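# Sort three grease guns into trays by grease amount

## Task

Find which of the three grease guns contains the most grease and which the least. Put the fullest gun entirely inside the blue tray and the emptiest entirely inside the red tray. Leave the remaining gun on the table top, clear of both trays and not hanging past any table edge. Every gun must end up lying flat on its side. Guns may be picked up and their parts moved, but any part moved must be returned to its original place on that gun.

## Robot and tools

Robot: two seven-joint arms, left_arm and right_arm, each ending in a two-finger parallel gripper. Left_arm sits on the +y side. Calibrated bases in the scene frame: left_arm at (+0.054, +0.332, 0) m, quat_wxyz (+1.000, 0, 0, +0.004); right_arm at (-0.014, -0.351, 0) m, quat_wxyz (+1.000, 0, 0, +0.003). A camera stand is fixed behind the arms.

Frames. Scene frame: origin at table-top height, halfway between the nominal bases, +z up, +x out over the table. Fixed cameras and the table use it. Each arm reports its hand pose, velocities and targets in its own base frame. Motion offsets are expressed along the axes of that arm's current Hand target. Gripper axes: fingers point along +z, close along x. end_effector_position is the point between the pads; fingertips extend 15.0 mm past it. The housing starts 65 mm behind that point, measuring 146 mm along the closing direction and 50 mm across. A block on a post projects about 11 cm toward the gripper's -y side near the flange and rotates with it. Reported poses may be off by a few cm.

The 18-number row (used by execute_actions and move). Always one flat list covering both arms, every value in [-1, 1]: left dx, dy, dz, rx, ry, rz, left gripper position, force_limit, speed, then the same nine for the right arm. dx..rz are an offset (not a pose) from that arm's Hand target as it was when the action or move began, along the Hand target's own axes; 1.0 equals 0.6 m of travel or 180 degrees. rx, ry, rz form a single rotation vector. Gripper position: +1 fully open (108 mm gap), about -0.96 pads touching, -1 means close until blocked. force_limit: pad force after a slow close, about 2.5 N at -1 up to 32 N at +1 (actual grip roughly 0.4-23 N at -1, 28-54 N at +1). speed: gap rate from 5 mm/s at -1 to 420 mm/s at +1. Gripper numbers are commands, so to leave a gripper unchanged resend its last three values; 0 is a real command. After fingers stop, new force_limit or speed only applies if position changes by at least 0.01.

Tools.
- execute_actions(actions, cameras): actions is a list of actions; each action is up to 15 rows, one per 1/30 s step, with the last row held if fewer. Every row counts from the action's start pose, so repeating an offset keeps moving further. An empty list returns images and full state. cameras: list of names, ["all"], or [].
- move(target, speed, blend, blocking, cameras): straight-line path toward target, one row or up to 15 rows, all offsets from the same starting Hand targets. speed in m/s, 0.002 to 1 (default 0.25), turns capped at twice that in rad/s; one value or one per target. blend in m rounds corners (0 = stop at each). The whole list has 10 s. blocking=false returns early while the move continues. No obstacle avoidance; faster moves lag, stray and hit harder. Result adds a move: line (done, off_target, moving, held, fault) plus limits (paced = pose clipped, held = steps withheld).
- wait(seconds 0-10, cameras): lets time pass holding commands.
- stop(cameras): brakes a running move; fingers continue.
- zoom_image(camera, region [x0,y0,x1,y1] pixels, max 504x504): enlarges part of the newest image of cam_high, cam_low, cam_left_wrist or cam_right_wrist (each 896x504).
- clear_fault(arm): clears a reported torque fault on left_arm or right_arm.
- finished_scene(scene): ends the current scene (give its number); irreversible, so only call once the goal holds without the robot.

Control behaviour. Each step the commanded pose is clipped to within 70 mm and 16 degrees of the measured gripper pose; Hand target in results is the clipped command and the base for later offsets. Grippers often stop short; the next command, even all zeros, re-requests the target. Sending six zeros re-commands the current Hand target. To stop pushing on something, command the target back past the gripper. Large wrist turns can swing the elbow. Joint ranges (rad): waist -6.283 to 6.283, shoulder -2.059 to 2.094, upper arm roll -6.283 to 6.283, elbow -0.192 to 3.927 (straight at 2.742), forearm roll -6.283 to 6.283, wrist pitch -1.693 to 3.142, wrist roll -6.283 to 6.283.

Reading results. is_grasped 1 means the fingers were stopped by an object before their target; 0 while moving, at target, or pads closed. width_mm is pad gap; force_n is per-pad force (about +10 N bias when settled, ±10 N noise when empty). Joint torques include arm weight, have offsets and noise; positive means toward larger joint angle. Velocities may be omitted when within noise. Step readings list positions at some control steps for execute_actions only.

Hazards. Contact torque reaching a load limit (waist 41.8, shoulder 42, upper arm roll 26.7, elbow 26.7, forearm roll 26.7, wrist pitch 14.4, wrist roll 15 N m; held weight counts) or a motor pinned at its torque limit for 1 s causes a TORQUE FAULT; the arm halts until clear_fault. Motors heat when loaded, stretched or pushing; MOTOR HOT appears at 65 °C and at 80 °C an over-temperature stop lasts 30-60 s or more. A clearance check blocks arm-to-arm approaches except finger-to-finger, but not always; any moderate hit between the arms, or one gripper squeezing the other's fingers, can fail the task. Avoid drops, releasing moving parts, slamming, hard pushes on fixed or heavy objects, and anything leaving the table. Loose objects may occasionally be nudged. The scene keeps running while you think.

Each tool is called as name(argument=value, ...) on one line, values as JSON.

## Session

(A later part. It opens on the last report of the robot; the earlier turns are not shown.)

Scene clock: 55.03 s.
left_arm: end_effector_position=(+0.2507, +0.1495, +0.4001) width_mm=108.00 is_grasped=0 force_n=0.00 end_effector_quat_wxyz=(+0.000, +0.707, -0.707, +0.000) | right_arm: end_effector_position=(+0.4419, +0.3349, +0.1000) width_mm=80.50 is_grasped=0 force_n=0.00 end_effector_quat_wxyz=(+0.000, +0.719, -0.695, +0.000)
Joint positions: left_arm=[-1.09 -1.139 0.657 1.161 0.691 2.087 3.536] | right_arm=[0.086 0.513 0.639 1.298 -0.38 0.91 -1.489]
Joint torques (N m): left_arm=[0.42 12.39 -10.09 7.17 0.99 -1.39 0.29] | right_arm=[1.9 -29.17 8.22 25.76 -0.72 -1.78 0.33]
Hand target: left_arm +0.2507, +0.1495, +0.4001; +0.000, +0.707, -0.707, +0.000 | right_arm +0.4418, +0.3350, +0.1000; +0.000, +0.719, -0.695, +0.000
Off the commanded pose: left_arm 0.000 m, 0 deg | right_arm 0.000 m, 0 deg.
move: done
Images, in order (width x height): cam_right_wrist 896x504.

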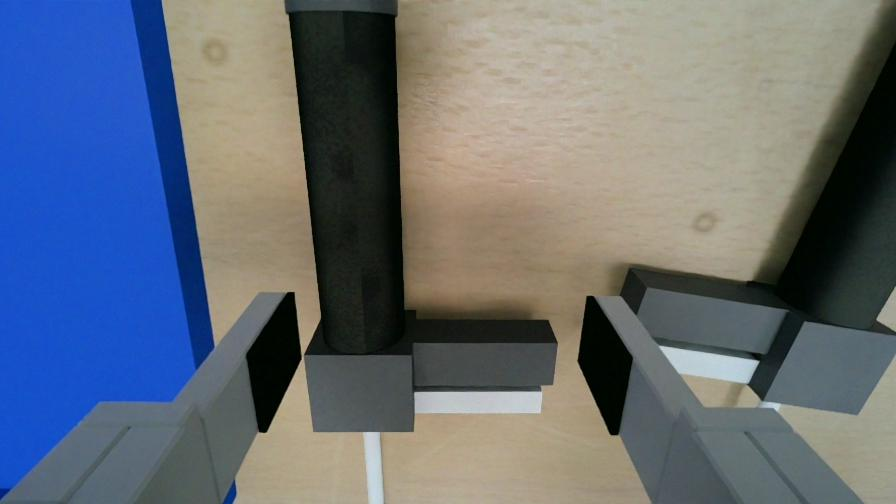

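move(target=[[0,0,0,0,0,0,1,0,0.5,-0.0533,0.01,0,0,0,0,0.1,0,0.2],[0,0,0,0,0,0,1,0,0.5,-0.0533,0.01,0.118,0,0,0,0.1,0,0.2],[0,0,0,0,0,0,1,0,0.5,-0.0533,0.01,0.118,0,0,0,-1,0.6,-0.3],[0,0,0,0,0,0,1,0,0.5,-0.0533,0.01,-0.08,0,0,0,-1,0.6,-0.3],[0,0,0,0,0,0,1,0,0.5,0.288,-0.0171,-0.0733,0,0,0.047,-1,0.6,-0.3],[0,0,0,0,0,0,1,0,0.5,0.288,-0.0171,-0.133,0,0,0.047,-1,0.6,-0.3]], speed=[0.25,0.15,0.15,0.2,0.25,0.25], cameras=["cam_right_wrist"])

wait(seconds=0.3)

Scene clock: 60.93 s.
left_arm: end_effector_position=(+0.2507, +0.1495, +0.4001) width_mm=108.00 is_grasped=0 force_n=0.00 end_effector_quat_wxyz=(+0.000, +0.707, -0.707, +0.000) | right_arm: end_effector_position=(+0.4581, +0.1627, +0.1798) width_mm=34.92 is_grasped=1 force_n=44.45 end_effector_quat_wxyz=(+0.000, -0.666, +0.746, +0.000)
Joint positions: left_arm=[-1.09 -1.139 0.657 1.161 0.691 2.087 3.536] | right_arm=[-0.247 0.124 0.608 1.087 -0.086 0.987 -1.839]
Joint torques (N m): left_arm=[0.42 12.45 -10.28 7.03 0.91 -1.4 0.28] | right_arm=[-2.53 -26.01 2.93 31.24 0.62 -2.32 -0.31]
Hand target: left_arm +0.2507, +0.1495, +0.4001; +0.000, +0.707, -0.707, +0.000 | right_arm +0.4582, +0.1627, +0.1799; +0.000, -0.666, +0.746, +0.000
Off the commanded pose: left_arm 0.000 m, 0 deg | right_arm 0.000 m, 0 deg.
move: done
Images, in order (width x height): cam_right_wrist 896x504.

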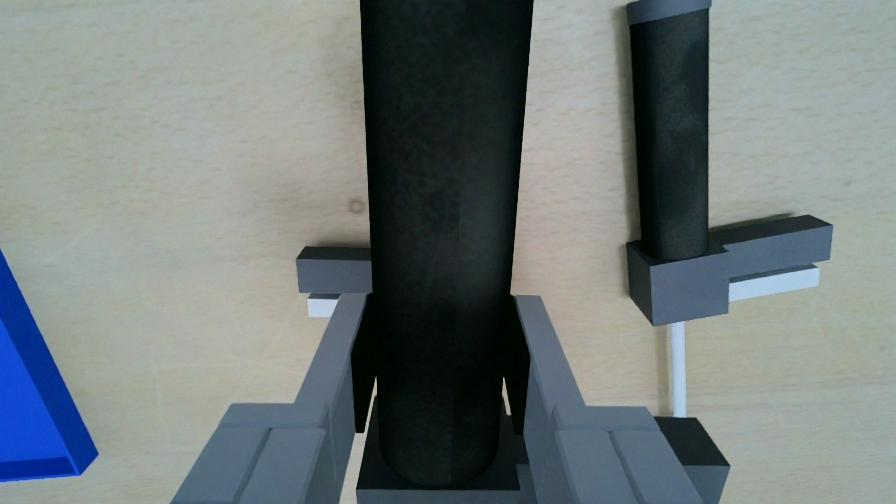

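Scene clock: 61.23 s.
left_arm: end_effector_position=(+0.2507, +0.1495, +0.4001) width_mm=108.00 is_grasped=0 force_n=0.00 end_effector_quat_wxyz=(+0.000, +0.707, -0.707, +0.000) | right_arm: end_effector_position=(+0.4582, +0.1627, +0.1799) width_mm=34.92 is_grasped=1 force_n=44.45 end_effector_quat_wxyz=(+0.000, -0.666, +0.746, +0.000)
Joint positions: left_arm=[-1.09 -1.139 0.657 1.161 0.691 2.087 3.536] | right_arm=[-0.247 0.124 0.608 1.087 -0.086 0.987 -1.839]
Joint torques (N m): left_arm=[0.36 12.43 -10.19 7.18 0.89 -1.42 0.26] | right_arm=[-2.45 -26.02 2.77 31.2 0.17 -2.33 -0.14]
Hand target: left_arm +0.2507, +0.1495, +0.4001; +0.000, +0.707, -0.707, +0.000 | right_arm +0.4582, +0.1627, +0.1799; +0.000, -0.666, +0.746, +0.000
Tool commands: left_gripper/position=+1.0 left_gripper/force_limit=+0.0 left_gripper/speed=+0.5 right_gripper/position=-1.0 right_gripper/force_limit=+0.6 right_gripper/speed=-0.3
Off the commanded pose: left_arm 0.000 m, 0 deg | right_arm 0.000 m, 0 deg.
wait: 0.30 s; at rest by 0.17 s

move(target=[[0,0,0,0,0,0,1,0,0.5,0,0,-0.06,0,0,0,-1,0.6,-0.3],[0,0,0,0,0,0,1,0,0.5,0,0,0,0,0,0,-1,0.6,-0.3]])

wait(seconds=0.3)

move(target=[[0,0,0,0,0,0,1,0,0.5,0,0,0.06,0,0,0,-1,0.6,-0.3],[0,0,0,0,0,0,1,0,0.5,0,0,0,0,0,0,-1,0.6,-0.3]])

wait(seconds=0.3)

Scene clock: 63.27 s.
left_arm: end_effector_position=(+0.2507, +0.1495, +0.4001) width_mm=108.00 is_grasped=0 force_n=0.00 end_effector_quat_wxyz=(+0.000, +0.707, -0.707, +0.000) | right_arm: end_effector_position=(+0.4582, +0.1627, +0.1799) width_mm=34.92 is_grasped=1 force_n=44.44 end_effector_quat_wxyz=(+0.000, -0.666, +0.746, +0.000)
Joint positions: left_arm=[-1.09 -1.139 0.657 1.161 0.691 2.087 3.536] | right_arm=[-0.248 0.124 0.609 1.087 -0.086 0.987 -1.838]
Joint torques (N m): left_arm=[0.47 12.66 -10.24 7.17 0.97 -1.43 0.24] | right_arm=[1.89 -23.71 1.81 28.99 -0.69 -2.97 0.3]
Hand target: left_arm +0.2507, +0.1495, +0.4001; +0.000, +0.707, -0.707, +0.000 | right_arm +0.4582, +0.1627, +0.1799; +0.000, -0.666, +0.746, +0.000
Off the commanded pose: left_arm 0.000 m, 0 deg | right_arm 0.000 m, 0 deg.
move: done

Scene clock: 63.57 s.
left_arm: end_effector_position=(+0.2507, +0.1495, +0.4001) width_mm=108.00 is_grasped=0 force_n=0.00 end_effector_quat_wxyz=(+0.000, +0.707, -0.707, +0.000) | right_arm: end_effector_position=(+0.4582, +0.1627, +0.1799) width_mm=34.92 is_grasped=1 force_n=44.44 end_effector_quat_wxyz=(+0.000, -0.666, +0.746, +0.000)
Joint positions: left_arm=[-1.09 -1.139 0.657 1.161 0.691 2.087 3.536] | right_arm=[-0.248 0.124 0.609 1.087 -0.086 0.987 -1.838]
Joint torques (N m): left_arm=[0.47 12.49 -10.24 7.15 0.78 -1.41 0.18] | right_arm=[1.85 -23.91 1.45 28.88 -0.65 -2.93 0.39]
Hand target: left_arm +0.2507, +0.1495, +0.4001; +0.000, +0.707, -0.707, +0.000 | right_arm +0.4582, +0.1627, +0.1799; +0.000, -0.666, +0.746, +0.000
Tool commands: left_gripper/position=+1.0 left_gripper/force_limit=+0.0 left_gripper/speed=+0.5 right_gripper/position=-1.0 right_gripper/force_limit=+0.6 right_gripper/speed=-0.3
Off the commanded pose: left_arm 0.000 m, 0 deg | right_arm 0.000 m, 0 deg.
wait: 0.30 s; at rest by 0.17 s

Scene clock: 64.90 s.
left_arm: end_effector_position=(+0.2507, +0.1495, +0.4001) width_mm=108.00 is_grasped=0 force_n=0.00 end_effector_quat_wxyz=(+0.000, +0.707, -0.707, +0.000) | right_arm: end_effector_position=(+0.4581, +0.1627, +0.1798) width_mm=34.92 is_grasped=1 force_n=44.44 end_effector_quat_wxyz=(+0.000, -0.666, +0.746, +0.000)
Joint positions: left_arm=[-1.09 -1.139 0.657 1.161 0.691 2.087 3.536] | right_arm=[-0.248 0.124 0.609 1.087 -0.086 0.987 -1.838]
Joint torques (N m): left_arm=[0.52 12.5 -10.28 7.14 0.75 -1.4 0.31] | right_arm=[-2 -26.37 3.14 31.27 0.37 -2.15 -0.25]
Hand target: left_arm +0.2507, +0.1495, +0.4001; +0.000, +0.707, -0.707, +0.000 | right_arm +0.4582, +0.1627, +0.1799; +0.000, -0.666, +0.746, +0.000
Off the commanded pose: left_arm 0.000 m, 0 deg | right_arm 0.000 m, 0 deg.
move: done

Scene clock: 65.20 s.
left_arm: end_effector_position=(+0.2507, +0.1495, +0.4001) width_mm=108.00 is_grasped=0 force_n=0.00 end_effector_quat_wxyz=(+0.000, +0.707, -0.707, +0.000) | right_arm: end_effector_position=(+0.4582, +0.1627, +0.1799) width_mm=34.92 is_grasped=1 force_n=44.44 end_effector_quat_wxyz=(+0.000, -0.666, +0.746, +0.000)
Joint positions: left_arm=[-1.09 -1.139 0.657 1.161 0.691 2.087 3.536] | right_arm=[-0.248 0.124 0.609 1.087 -0.086 0.987 -1.838]
Joint torques (N m): left_arm=[0.56 12.53 -10.37 7.17 0.93 -1.43 0.23] | right_arm=[-2.24 -25.98 3.01 31.28 0.34 -2.24 -0.26]
Hand target: left_arm +0.2507, +0.1495, +0.4001; +0.000, +0.707, -0.707, +0.000 | right_arm +0.4582, +0.1627, +0.1799; +0.000, -0.666, +0.746, +0.000
Tool commands: left_gripper/position=+1.0 left_gripper/force_limit=+0.0 left_gripper/speed=+0.5 right_gripper/position=-1.0 right_gripper/force_limit=+0.6 right_gripper/speed=-0.3
Off the commanded pose: left_arm 0.000 m, 0 deg | right_arm 0.000 m, 0 deg.
wait: 0.30 s; at rest by 0.17 s

move(target=[[0,0,0,0,0,0,1,0,0.5,-0.3336,0.0774,0,0,0,-0.047,-1,0.6,-0.3],[0,0,0,0,0,0,1,0,0.5,-0.3336,0.0774,0.2515,0,0,-0.047,-1,0.6,-0.3],[0,0,0,0,0,0,1,0,0.5,-0.3336,0.0774,0.2515,0,0,-0.047,0.1,0,0.2],[0,0,0,0,0,0,1,0,0.5,-0.3336,0.0774,0,0,0,-0.047,0.1,0,0.2],[0,0,0,0,0,0,1,0,0.5,0.4674,-0.0085,-0.2,0,0,-0.061,0.5,0,0.2]], speed=[0.25,0.2,0.15,0.25,0.4], cameras=["cam_right_wrist"])

Scene clock: 74.07 s.
left_arm: end_effector_position=(+0.2507, +0.1495, +0.4001) width_mm=108.00 is_grasped=0 force_n=0.00 end_effector_quat_wxyz=(+0.000, +0.707, -0.707, +0.000) | right_arm: end_effector_position=(+0.4317, -0.1165, +0.3001) width_mm=80.49 is_grasped=0 force_n=0.00 end_effector_quat_wxyz=(+0.000, +0.734, -0.679, +0.000)
Joint positions: left_arm=[-1.09 -1.139 0.657 1.161 0.691 2.087 3.536] | right_arm=[-0.548 -0.113 0.269 1.194 0.03 1.304 -2.724]
Joint torques (N m): left_arm=[0.41 12.59 -10.3 7.17 0.8 -1.42 0.21] | right_arm=[-2.04 -19.76 -1.13 29.03 -0.84 -2.09 -0.1]
Hand target: left_arm +0.2507, +0.1495, +0.4001; +0.000, +0.707, -0.707, +0.000 | right_arm +0.4317, -0.1165, +0.3001; +0.000, +0.734, -0.679, +0.000
Off the commanded pose: left_arm 0.000 m, 0 deg | right_arm 0.000 m, 0 deg.
move: done
Images, in order (width x height): cam_right_wrist 896x504.

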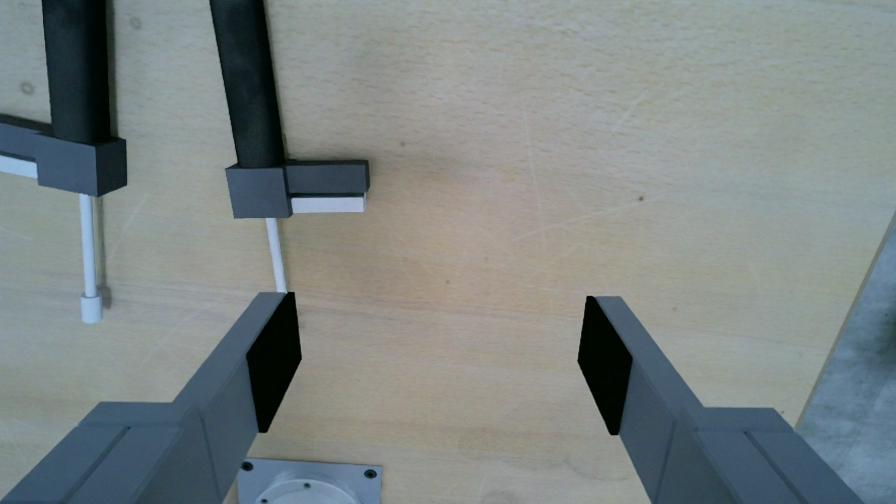

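move(target=[0.5,-0.25,0.083,0,0,0,0.5,0,0.2,0,0,0,0,0,0,0.5,0,0.2], speed=0.35, cameras=["cam_left_wrist"])

Scene clock: 76.50 s.
left_arm: end_effector_position=(+0.4006, -0.1505, +0.3501) width_mm=80.51 is_grasped=0 force_n=0.00 end_effector_quat_wxyz=(+0.000, +0.707, -0.707, +0.000) | right_arm: end_effector_position=(+0.4317, -0.1165, +0.3001) width_mm=80.49 is_grasped=0 force_n=0.00 end_effector_quat_wxyz=(+0.000, +0.734, -0.679, +0.000)
Joint positions: left_arm=[-1.695 -0.446 1.064 1.293 0.387 1.525 3.232] | right_arm=[-0.548 -0.113 0.269 1.194 0.03 1.304 -2.724]
Joint torques (N m): left_arm=[-0.85 1.78 -6.81 12.46 -0.57 -1.22 0.38] | right_arm=[-2.44 -19.97 -1.07 29.05 -0.58 -2.25 0.15]
Hand target: left_arm +0.4006, -0.1505, +0.3501; +0.000, +0.707, -0.707, +0.000 | right_arm +0.4317, -0.1165, +0.3001; +0.000, +0.734, -0.679, +0.000
Off the commanded pose: left_arm 0.000 m, 0 deg | right_arm 0.000 m, 0 deg.
move: done
Images, in order (width x height): cam_left_wrist 896x504.

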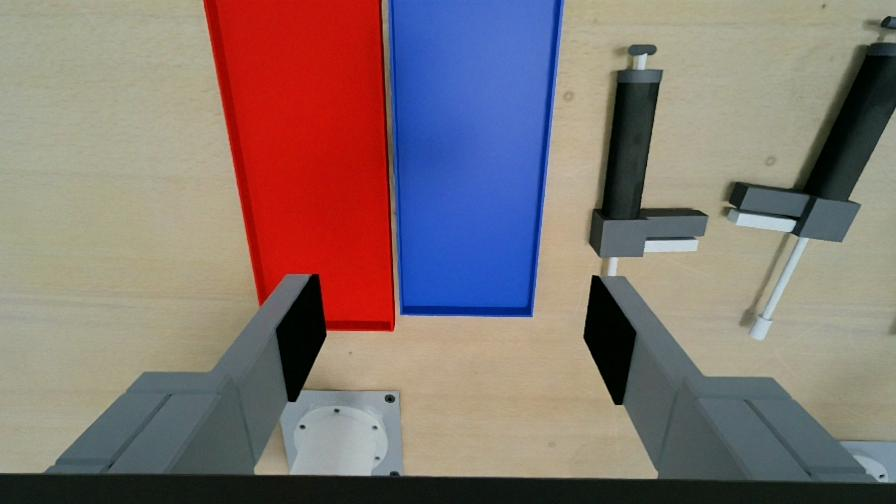

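move(target=[0.6175,0.026,0.4167,0,0,0.036,0.5,0,0.2,0,0,0,0,0,0,0.5,0,0.2], speed=0.35, cameras=["cam_left_wrist"])

Scene clock: 79.77 s.
left_arm: end_effector_position=(+0.3848, -0.5208, +0.0999) width_mm=80.51 is_grasped=0 force_n=0.00 end_effector_quat_wxyz=(+0.000, -0.666, +0.746, +0.000) | right_arm: end_effector_position=(+0.4317, -0.1165, +0.3001) width_mm=80.49 is_grasped=0 force_n=0.00 end_effector_quat_wxyz=(+0.000, +0.734, -0.679, +0.000)
Joint positions: left_arm=[-1.465 0.918 0.831 1.826 -0.682 1.198 3.451] | right_arm=[-0.548 -0.113 0.269 1.194 0.03 1.304 -2.724]
Joint torques (N m): left_arm=[1.33 -40.33 9.63 11.01 1.31 -1.28 -0.41] | right_arm=[-2.16 -19.92 -0.97 29.24 -0.68 -2.32 0.04]
Hand target: left_arm +0.3848, -0.5208, +0.0999; +0.000, -0.666, +0.746, +0.000 | right_arm +0.4317, -0.1165, +0.3001; +0.000, +0.734, -0.679, +0.000
Off the commanded pose: left_arm 0.000 m, 0 deg | right_arm 0.000 m, 0 deg.
move: done; limits=paced
Images, in order (width x height): cam_left_wrist 896x504.

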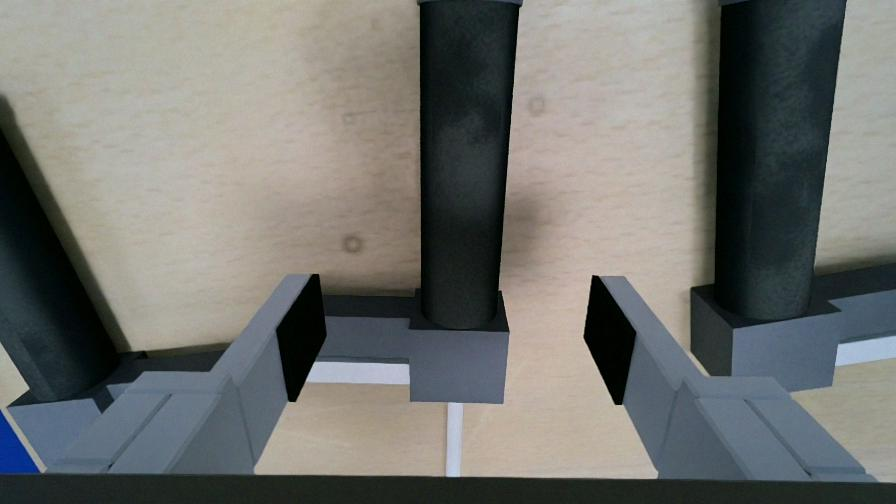

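move(target=[[0,0,0.118,0,0,0,0.5,0,0.2,0,0,0,0,0,0,0.5,0,0.2],[0,0,0.118,0,0,0,-1,0.6,-0.3,0,0,0,0,0,0,0.5,0,0.2],[0,0,-0.1333,0,0,0,-1,0.6,-0.3,0,0,0,0,0,0,0.5,0,0.2],[-0.5656,-0.0798,-0.1333,0,0,-0.025,-1,0.6,-0.3,0,0,0,0,0,0,0.5,0,0.2]], speed=[0.15,0.15,0.2,0.25], cameras=["cam_left_wrist","cam_high"])

zoom_image(camera="cam_high", region=[300, 120, 620, 380])

Scene clock: 85.33 s.
left_arm: end_effector_position=(+0.4708, -0.1892, +0.1800) width_mm=34.88 is_grasped=1 force_n=45.11 end_effector_quat_wxyz=(+0.000, +0.695, -0.719, +0.000) | right_arm: end_effector_position=(+0.4317, -0.1165, +0.3001) width_mm=80.49 is_grasped=0 force_n=0.00 end_effector_quat_wxyz=(+0.000, +0.734, -0.679, +0.000)
Joint positions: left_arm=[-1.459 0.407 1.2 1.19 -0.432 1.077 3.889] | right_arm=[-0.548 -0.113 0.269 1.194 0.03 1.304 -2.724]
Joint torques (N m): left_arm=[1.35 -23.7 8.34 13.24 1.25 -1.77 0.49] | right_arm=[-1.83 -19.51 -0.72 28.86 -0.62 -2.34 0.07]
Hand target: left_arm +0.4708, -0.1891, +0.1800; +0.000, +0.695, -0.719, +0.000 | right_arm +0.4317, -0.1165, +0.3001; +0.000, +0.734, -0.679, +0.000
Off the commanded pose: left_arm 0.000 m, 0 deg | right_arm 0.000 m, 0 deg.
move: done
Images, in order (width x height): cam_high 896x504, cam_left_wrist 896x504.

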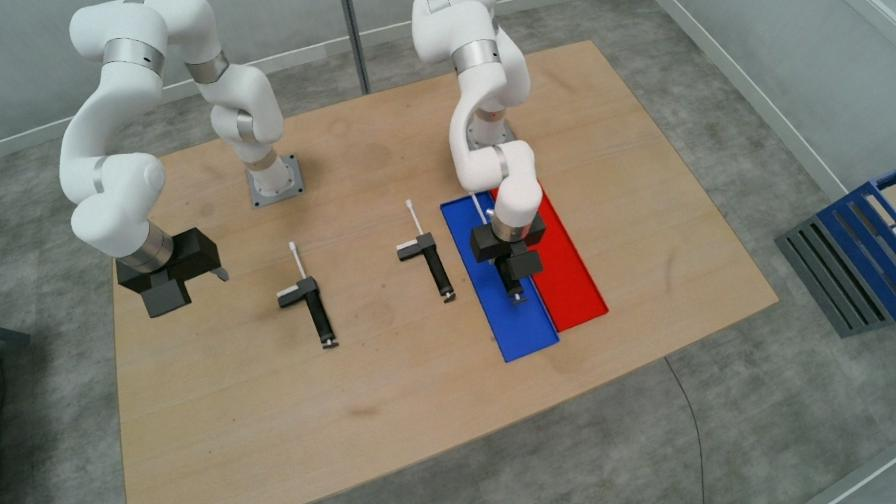

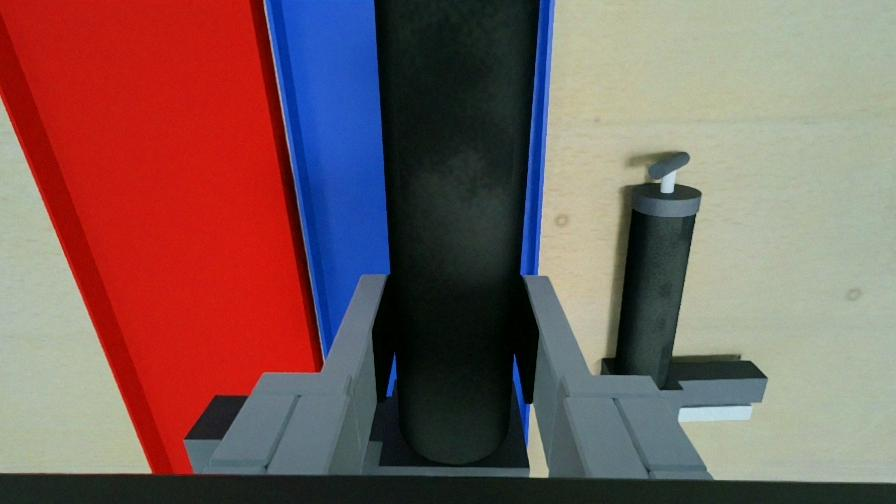

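Scaled by 1.575 from the camera's 896x504 image, which has a finer 1280x720 frame.

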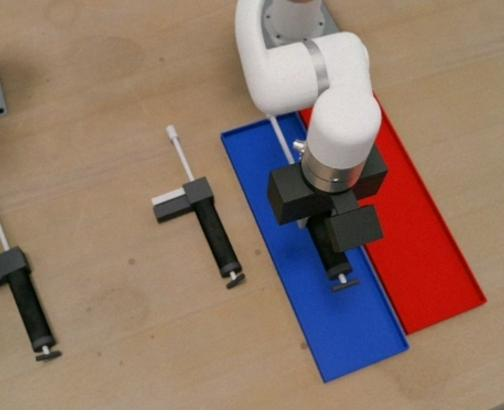

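move(target=[[0.0067,0,0.2433,0,0,0,-1,0.6,-0.3,0,0,0,0,0,0,0.5,0,0.2],[0.0067,0,0.2433,0,0,0,-0.1,0,0,0,0,0,0,0,0,0.5,0,0.2],[0.0067,0,-0.05,0,0,0,-0.1,0,0,0,0,0,0,0,0,0.5,0,0.2]], speed=[0.15,0.15,0.25], cameras=["cam_left_wrist","cam_low"])

zoom_image(camera="cam_low", region=[250, 260, 550, 440])

Scene clock: 89.27 s.
left_arm: end_effector_position=(+0.4706, -0.1931, +0.2100) width_mm=47.50 is_grasped=0 force_n=0.00 end_effector_quat_wxyz=(+0.000, +0.695, -0.719, +0.000) | right_arm: end_effector_position=(+0.4317, -0.1165, +0.3001) width_mm=80.49 is_grasped=0 force_n=0.00 end_effector_quat_wxyz=(+0.000, +0.734, -0.679, +0.000)
Joint positions: left_arm=[-1.481 0.358 1.22 1.242 -0.37 1.142 3.84] | right_arm=[-0.548 -0.113 0.269 1.194 0.03 1.304 -2.724]
Joint torques (N m): left_arm=[-0.48 -20.96 6.7 12.73 1.06 -1.26 -0.31] | right_arm=[-1.64 -19.59 -0.71 29.12 -0.79 -2.48 -0.11]
Hand target: left_arm +0.4707, -0.1932, +0.2100; +0.000, +0.695, -0.719, +0.000 | right_arm +0.4317, -0.1165, +0.3001; +0.000, +0.734, -0.679, +0.000
Off the commanded pose: left_arm 0.000 m, 0 deg | right_arm 0.000 m, 0 deg.
move: done
Images, in order (width x height): cam_low 896x504, cam_left_wrist 896x504.

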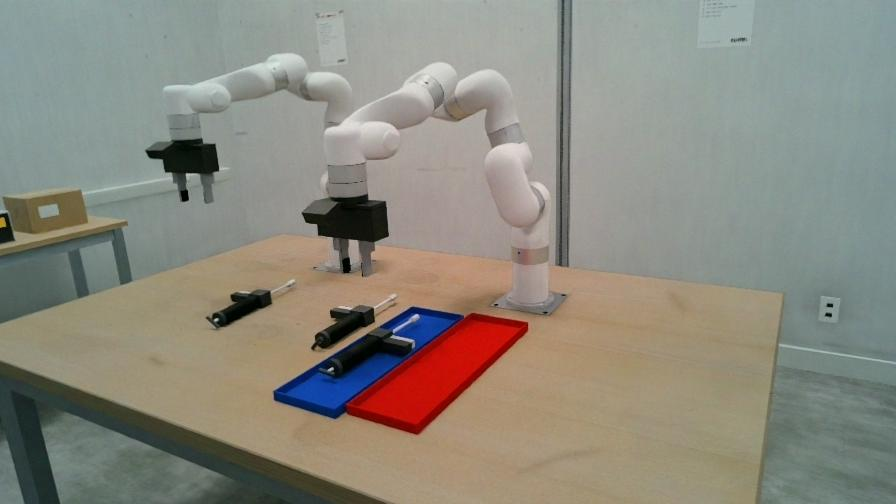

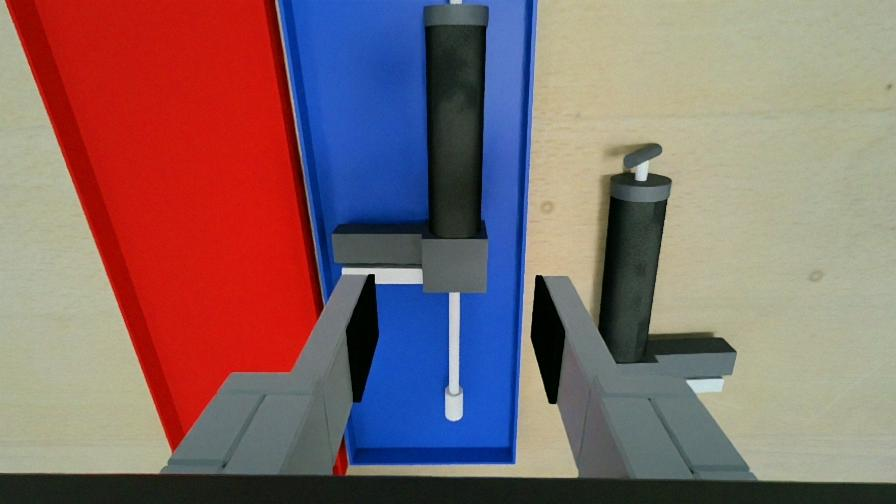

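Scaled by 1.680 from the camera's 896x504 image, which has a finer 1280x720 frame.

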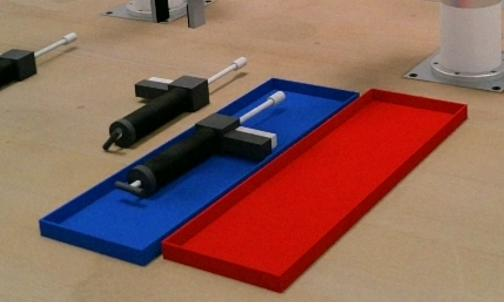

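move(target=[[0,0,0,0,0,0,-0.1,0,0,-0.2454,-0.0472,0.333,0,0,0,0.5,0,0.2],[0,0,0,0,0,0,-0.1,0,0,-0.2454,-0.0472,0.4515,0,0,0,0.5,0,0.2],[0,0,0,0,0,0,-0.1,0,0,-0.2454,-0.0472,0.4515,0,0,0,-1,0.6,-0.3],[0,0,0,0,0,0,-0.1,0,0,-0.2454,-0.0472,0.3,0,0,0,-1,0.6,-0.3],[0,0,0,0,0,0,-0.1,0,0,-0.4609,-0.0802,0.3,0,0,0.025,-1,0.6,-0.3],[0,0,0,0,0,0,-0.1,0,0,-0.4609,-0.0802,0.4515,0,0,0.025,-1,0.6,-0.3]], speed=[0.4,0.15,0.15,0.25,0.25,0.15])

move(target=[[0,0,0,0,0,0,-0.1,0,0,0,0,0,0,0,0,0.1,0,0],[0,0,0,0,0,0,-0.1,0,0,0,0,-0.2,0,0,0,0.1,0,0],[0,0,0,0,0,0,-0.1,0,0,0.46,0.08,-0.4,0,0,0,0.1,0,0]], speed=[0.15,0.25,0.4], cameras=["cam_right_wrist"])

Scene clock: 95.93 s.
left_arm: end_effector_position=(+0.4707, -0.1932, +0.2100) width_mm=47.50 is_grasped=0 force_n=0.00 end_effector_quat_wxyz=(+0.000, +0.695, -0.719, +0.000) | right_arm: end_effector_position=(+0.4579, +0.1628, +0.0291) width_mm=35.01 is_grasped=1 force_n=43.41 end_effector_quat_wxyz=(+0.000, +0.707, -0.707, +0.000)
Joint positions: left_arm=[-1.481 0.358 1.22 1.242 -0.37 1.142 3.84] | right_arm=[-0.137 0.425 0.477 0.971 -0.335 0.615 -1.776]
Joint torques (N m): left_arm=[-0.47 -20.93 6.59 12.22 1.17 -1.57 -0.38] | right_arm=[2.05 -24.95 4.29 22.19 -0.83 -3.03 0.42]
Hand target: left_arm +0.4707, -0.1932, +0.2100; +0.000, +0.695, -0.719, +0.000 | right_arm +0.4578, +0.1628, +0.0290; +0.000, +0.707, -0.707, +0.000
Off the commanded pose: left_arm 0.000 m, 0 deg | right_arm 0.000 m, 0 deg.
move: done

Scene clock: 98.63 s.
left_arm: end_effector_position=(+0.4707, -0.1932, +0.2100) width_mm=47.50 is_grasped=0 force_n=0.00 end_effector_quat_wxyz=(+0.000, +0.695, -0.719, +0.000) | right_arm: end_effector_position=(+0.4100, -0.1130, +0.2692) width_mm=58.49 is_grasped=0 force_n=0.00 end_effector_quat_wxyz=(+0.000, +0.707, -0.707, +0.000)
Joint positions: left_arm=[-1.481 0.358 1.22 1.242 -0.37 1.142 3.84] | right_arm=[-0.525 -0.178 0.238 1.04 0.044 1.214 -2.662]
Joint torques (N m): left_arm=[-0.66 -20.9 6.54 12.2 1.22 -1.6 -0.38] | right_arm=[-2.38 -18.03 -1.69 28.97 -0.61 -2 -0.4]
Hand target: left_arm +0.4707, -0.1932, +0.2100; +0.000, +0.695, -0.719, +0.000 | right_arm +0.4100, -0.1130, +0.2692; +0.000, +0.707, -0.707, +0.000
Off the commanded pose: left_arm 0.000 m, 0 deg | right_arm 0.000 m, 0 deg.
move: done
Images, in order (width x height): cam_right_wrist 896x504.

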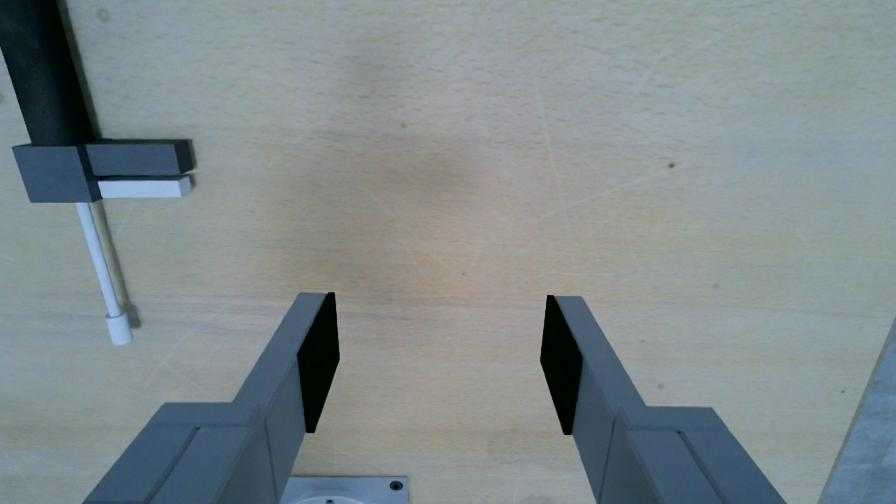

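move(target=[[0.5507,0.1239,0.1,0,0,-0.011,0.2,0,0,0,0,0,0,0,0,0.1,0,0],[0.5507,0.1239,0.3015,0,0,-0.011,0.2,0,0,0,0,0,0,0,0,0.1,0,0],[0.5507,0.1239,0.3015,0,0,-0.011,-1,0.6,-0.3,0,0,0,0,0,0,0.1,0,0],[0.5507,0.1239,0.05,0,0,-0.011,-1,0.6,-0.3,0,0,0,0,0,0,0.1,0,0],[-0.3068,0.0118,0.05,0,0,0,-1,0.6,-0.3,0,0,0,0,0,0,0.1,0,0]], speed=[0.35,0.15,0.15,0.25,0.3], cameras=["cam_left_wrist"])

Scene clock: 106.40 s.
left_arm: end_effector_position=(+0.4700, -0.0089, +0.1801) width_mm=34.93 is_grasped=1 force_n=44.86 end_effector_quat_wxyz=(+0.000, +0.695, -0.719, +0.000) | right_arm: end_effector_position=(+0.4100, -0.1130, +0.2692) width_mm=58.49 is_grasped=0 force_n=0.00 end_effector_quat_wxyz=(+0.000, +0.707, -0.707, +0.000)
Joint positions: left_arm=[-1.317 0.217 1.354 1.03 -0.252 0.998 4.132] | right_arm=[-0.525 -0.178 0.238 1.04 0.044 1.214 -2.662]
Joint torques (N m): left_arm=[1.47 -10.19 4 14.25 -0.76 -1.41 0.31] | right_arm=[-1.67 -17.65 -1.09 28.96 -0.42 -2.23 0.13]
Hand target: left_arm +0.4700, -0.0089, +0.1801; +0.000, +0.695, -0.719, +0.000 | right_arm +0.4100, -0.1130, +0.2692; +0.000, +0.707, -0.707, +0.000
Off the commanded pose: left_arm 0.000 m, 0 deg | right_arm 0.000 m, 0 deg.
move: done
Images, in order (width x height): cam_left_wrist 896x504.

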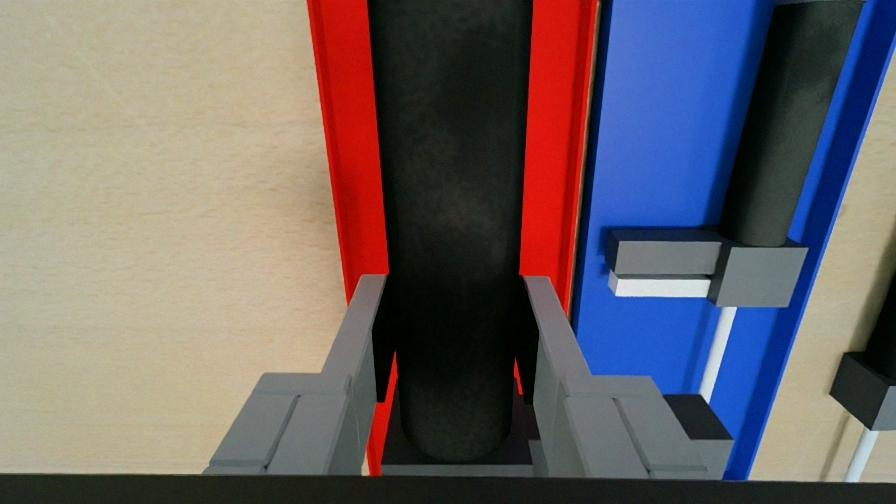

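move(target=[[-0.0367,0,0,0,0,0,-1,0.6,-0.3,0,0,0,0,0,0,0.1,0,0],[-0.0367,0,0.2433,0,0,0,-1,0.6,-0.3,0,0,0,0,0,0,0.1,0,0],[-0.0367,0,0.2433,0,0,0,-0.1,0,0,0,0,0,0,0,0,0.1,0,0],[-0.0367,0,-0.1,0,0,0,-0.1,0,0,0,0,0,0,0,0,0.1,0,0]], speed=[0.2,0.15,0.15,0.25], cameras=["cam_left_wrist","cam_low","cam_high"])

Scene clock: 111.40 s.
left_arm: end_effector_position=(+0.4708, +0.0131, +0.2401) width_mm=47.49 is_grasped=0 force_n=0.00 end_effector_quat_wxyz=(+0.000, +0.695, -0.719, -0.001) | right_arm: end_effector_position=(+0.4100, -0.1130, +0.2692) width_mm=58.49 is_grasped=0 force_n=0.00 end_effector_quat_wxyz=(+0.000, +0.707, -0.707, +0.000)
Joint positions: left_arm=[-1.364 -0.017 1.385 1.139 0.019 1.143 3.975] | right_arm=[-0.525 -0.178 0.238 1.04 0.044 1.214 -2.662]
Joint torques (N m): left_arm=[-0.71 -7.08 -0.77 12.85 1.18 -1.58 -0.44] | right_arm=[-1.87 -18.23 -0.73 28.85 -0.27 -2.52 0.08]
Hand target: left_arm +0.4708, +0.0131, +0.2401; +0.000, +0.695, -0.719, +0.000 | right_arm +0.4100, -0.1130, +0.2692; +0.000, +0.707, -0.707, +0.000
Off the commanded pose: left_arm 0.000 m, 0 deg | right_arm 0.000 m, 0 deg.
move: done
Images, in order (width x height): cam_high 896x504, cam_low 896x504, cam_left_wrist 896x504.

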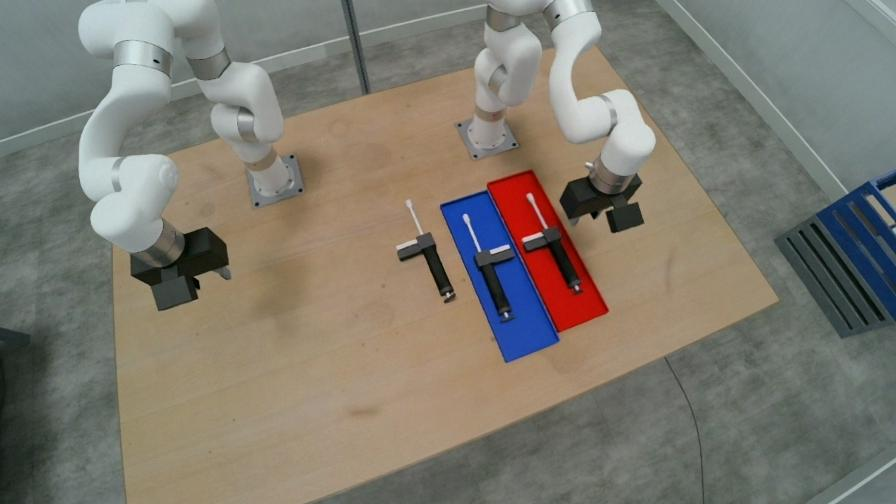

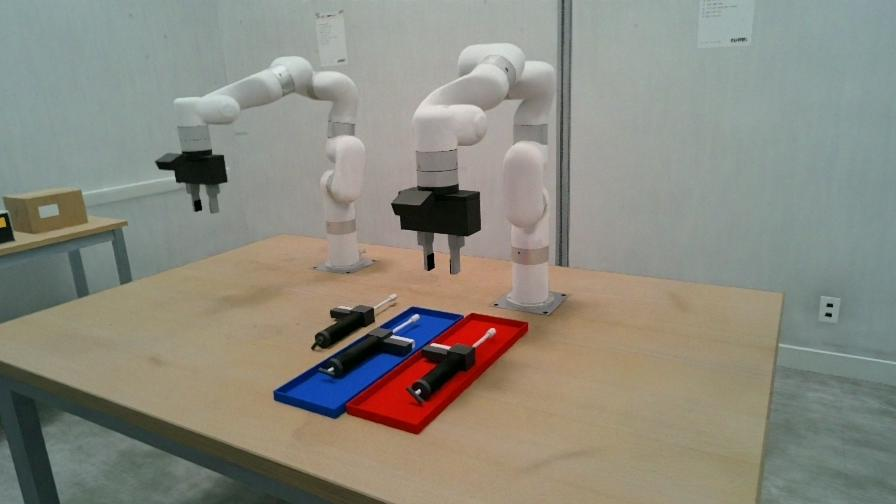

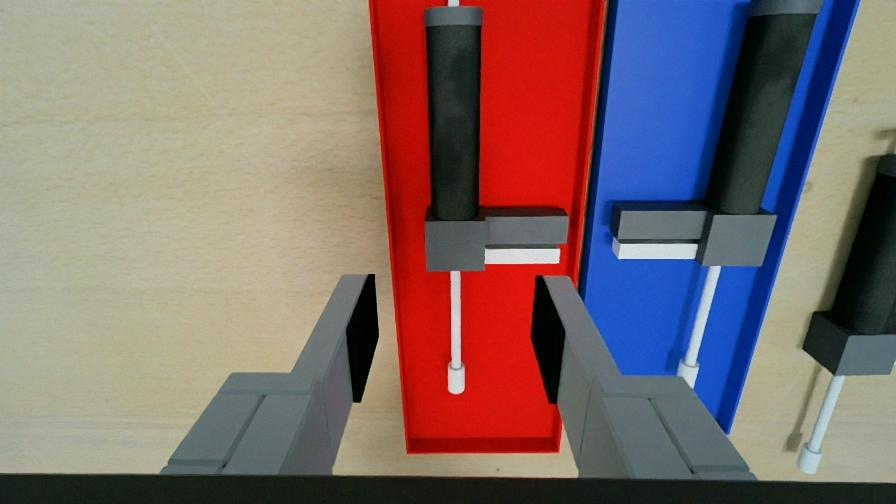

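Good placement.

finished_scene(scene=1)

The scene is finished: the task was done.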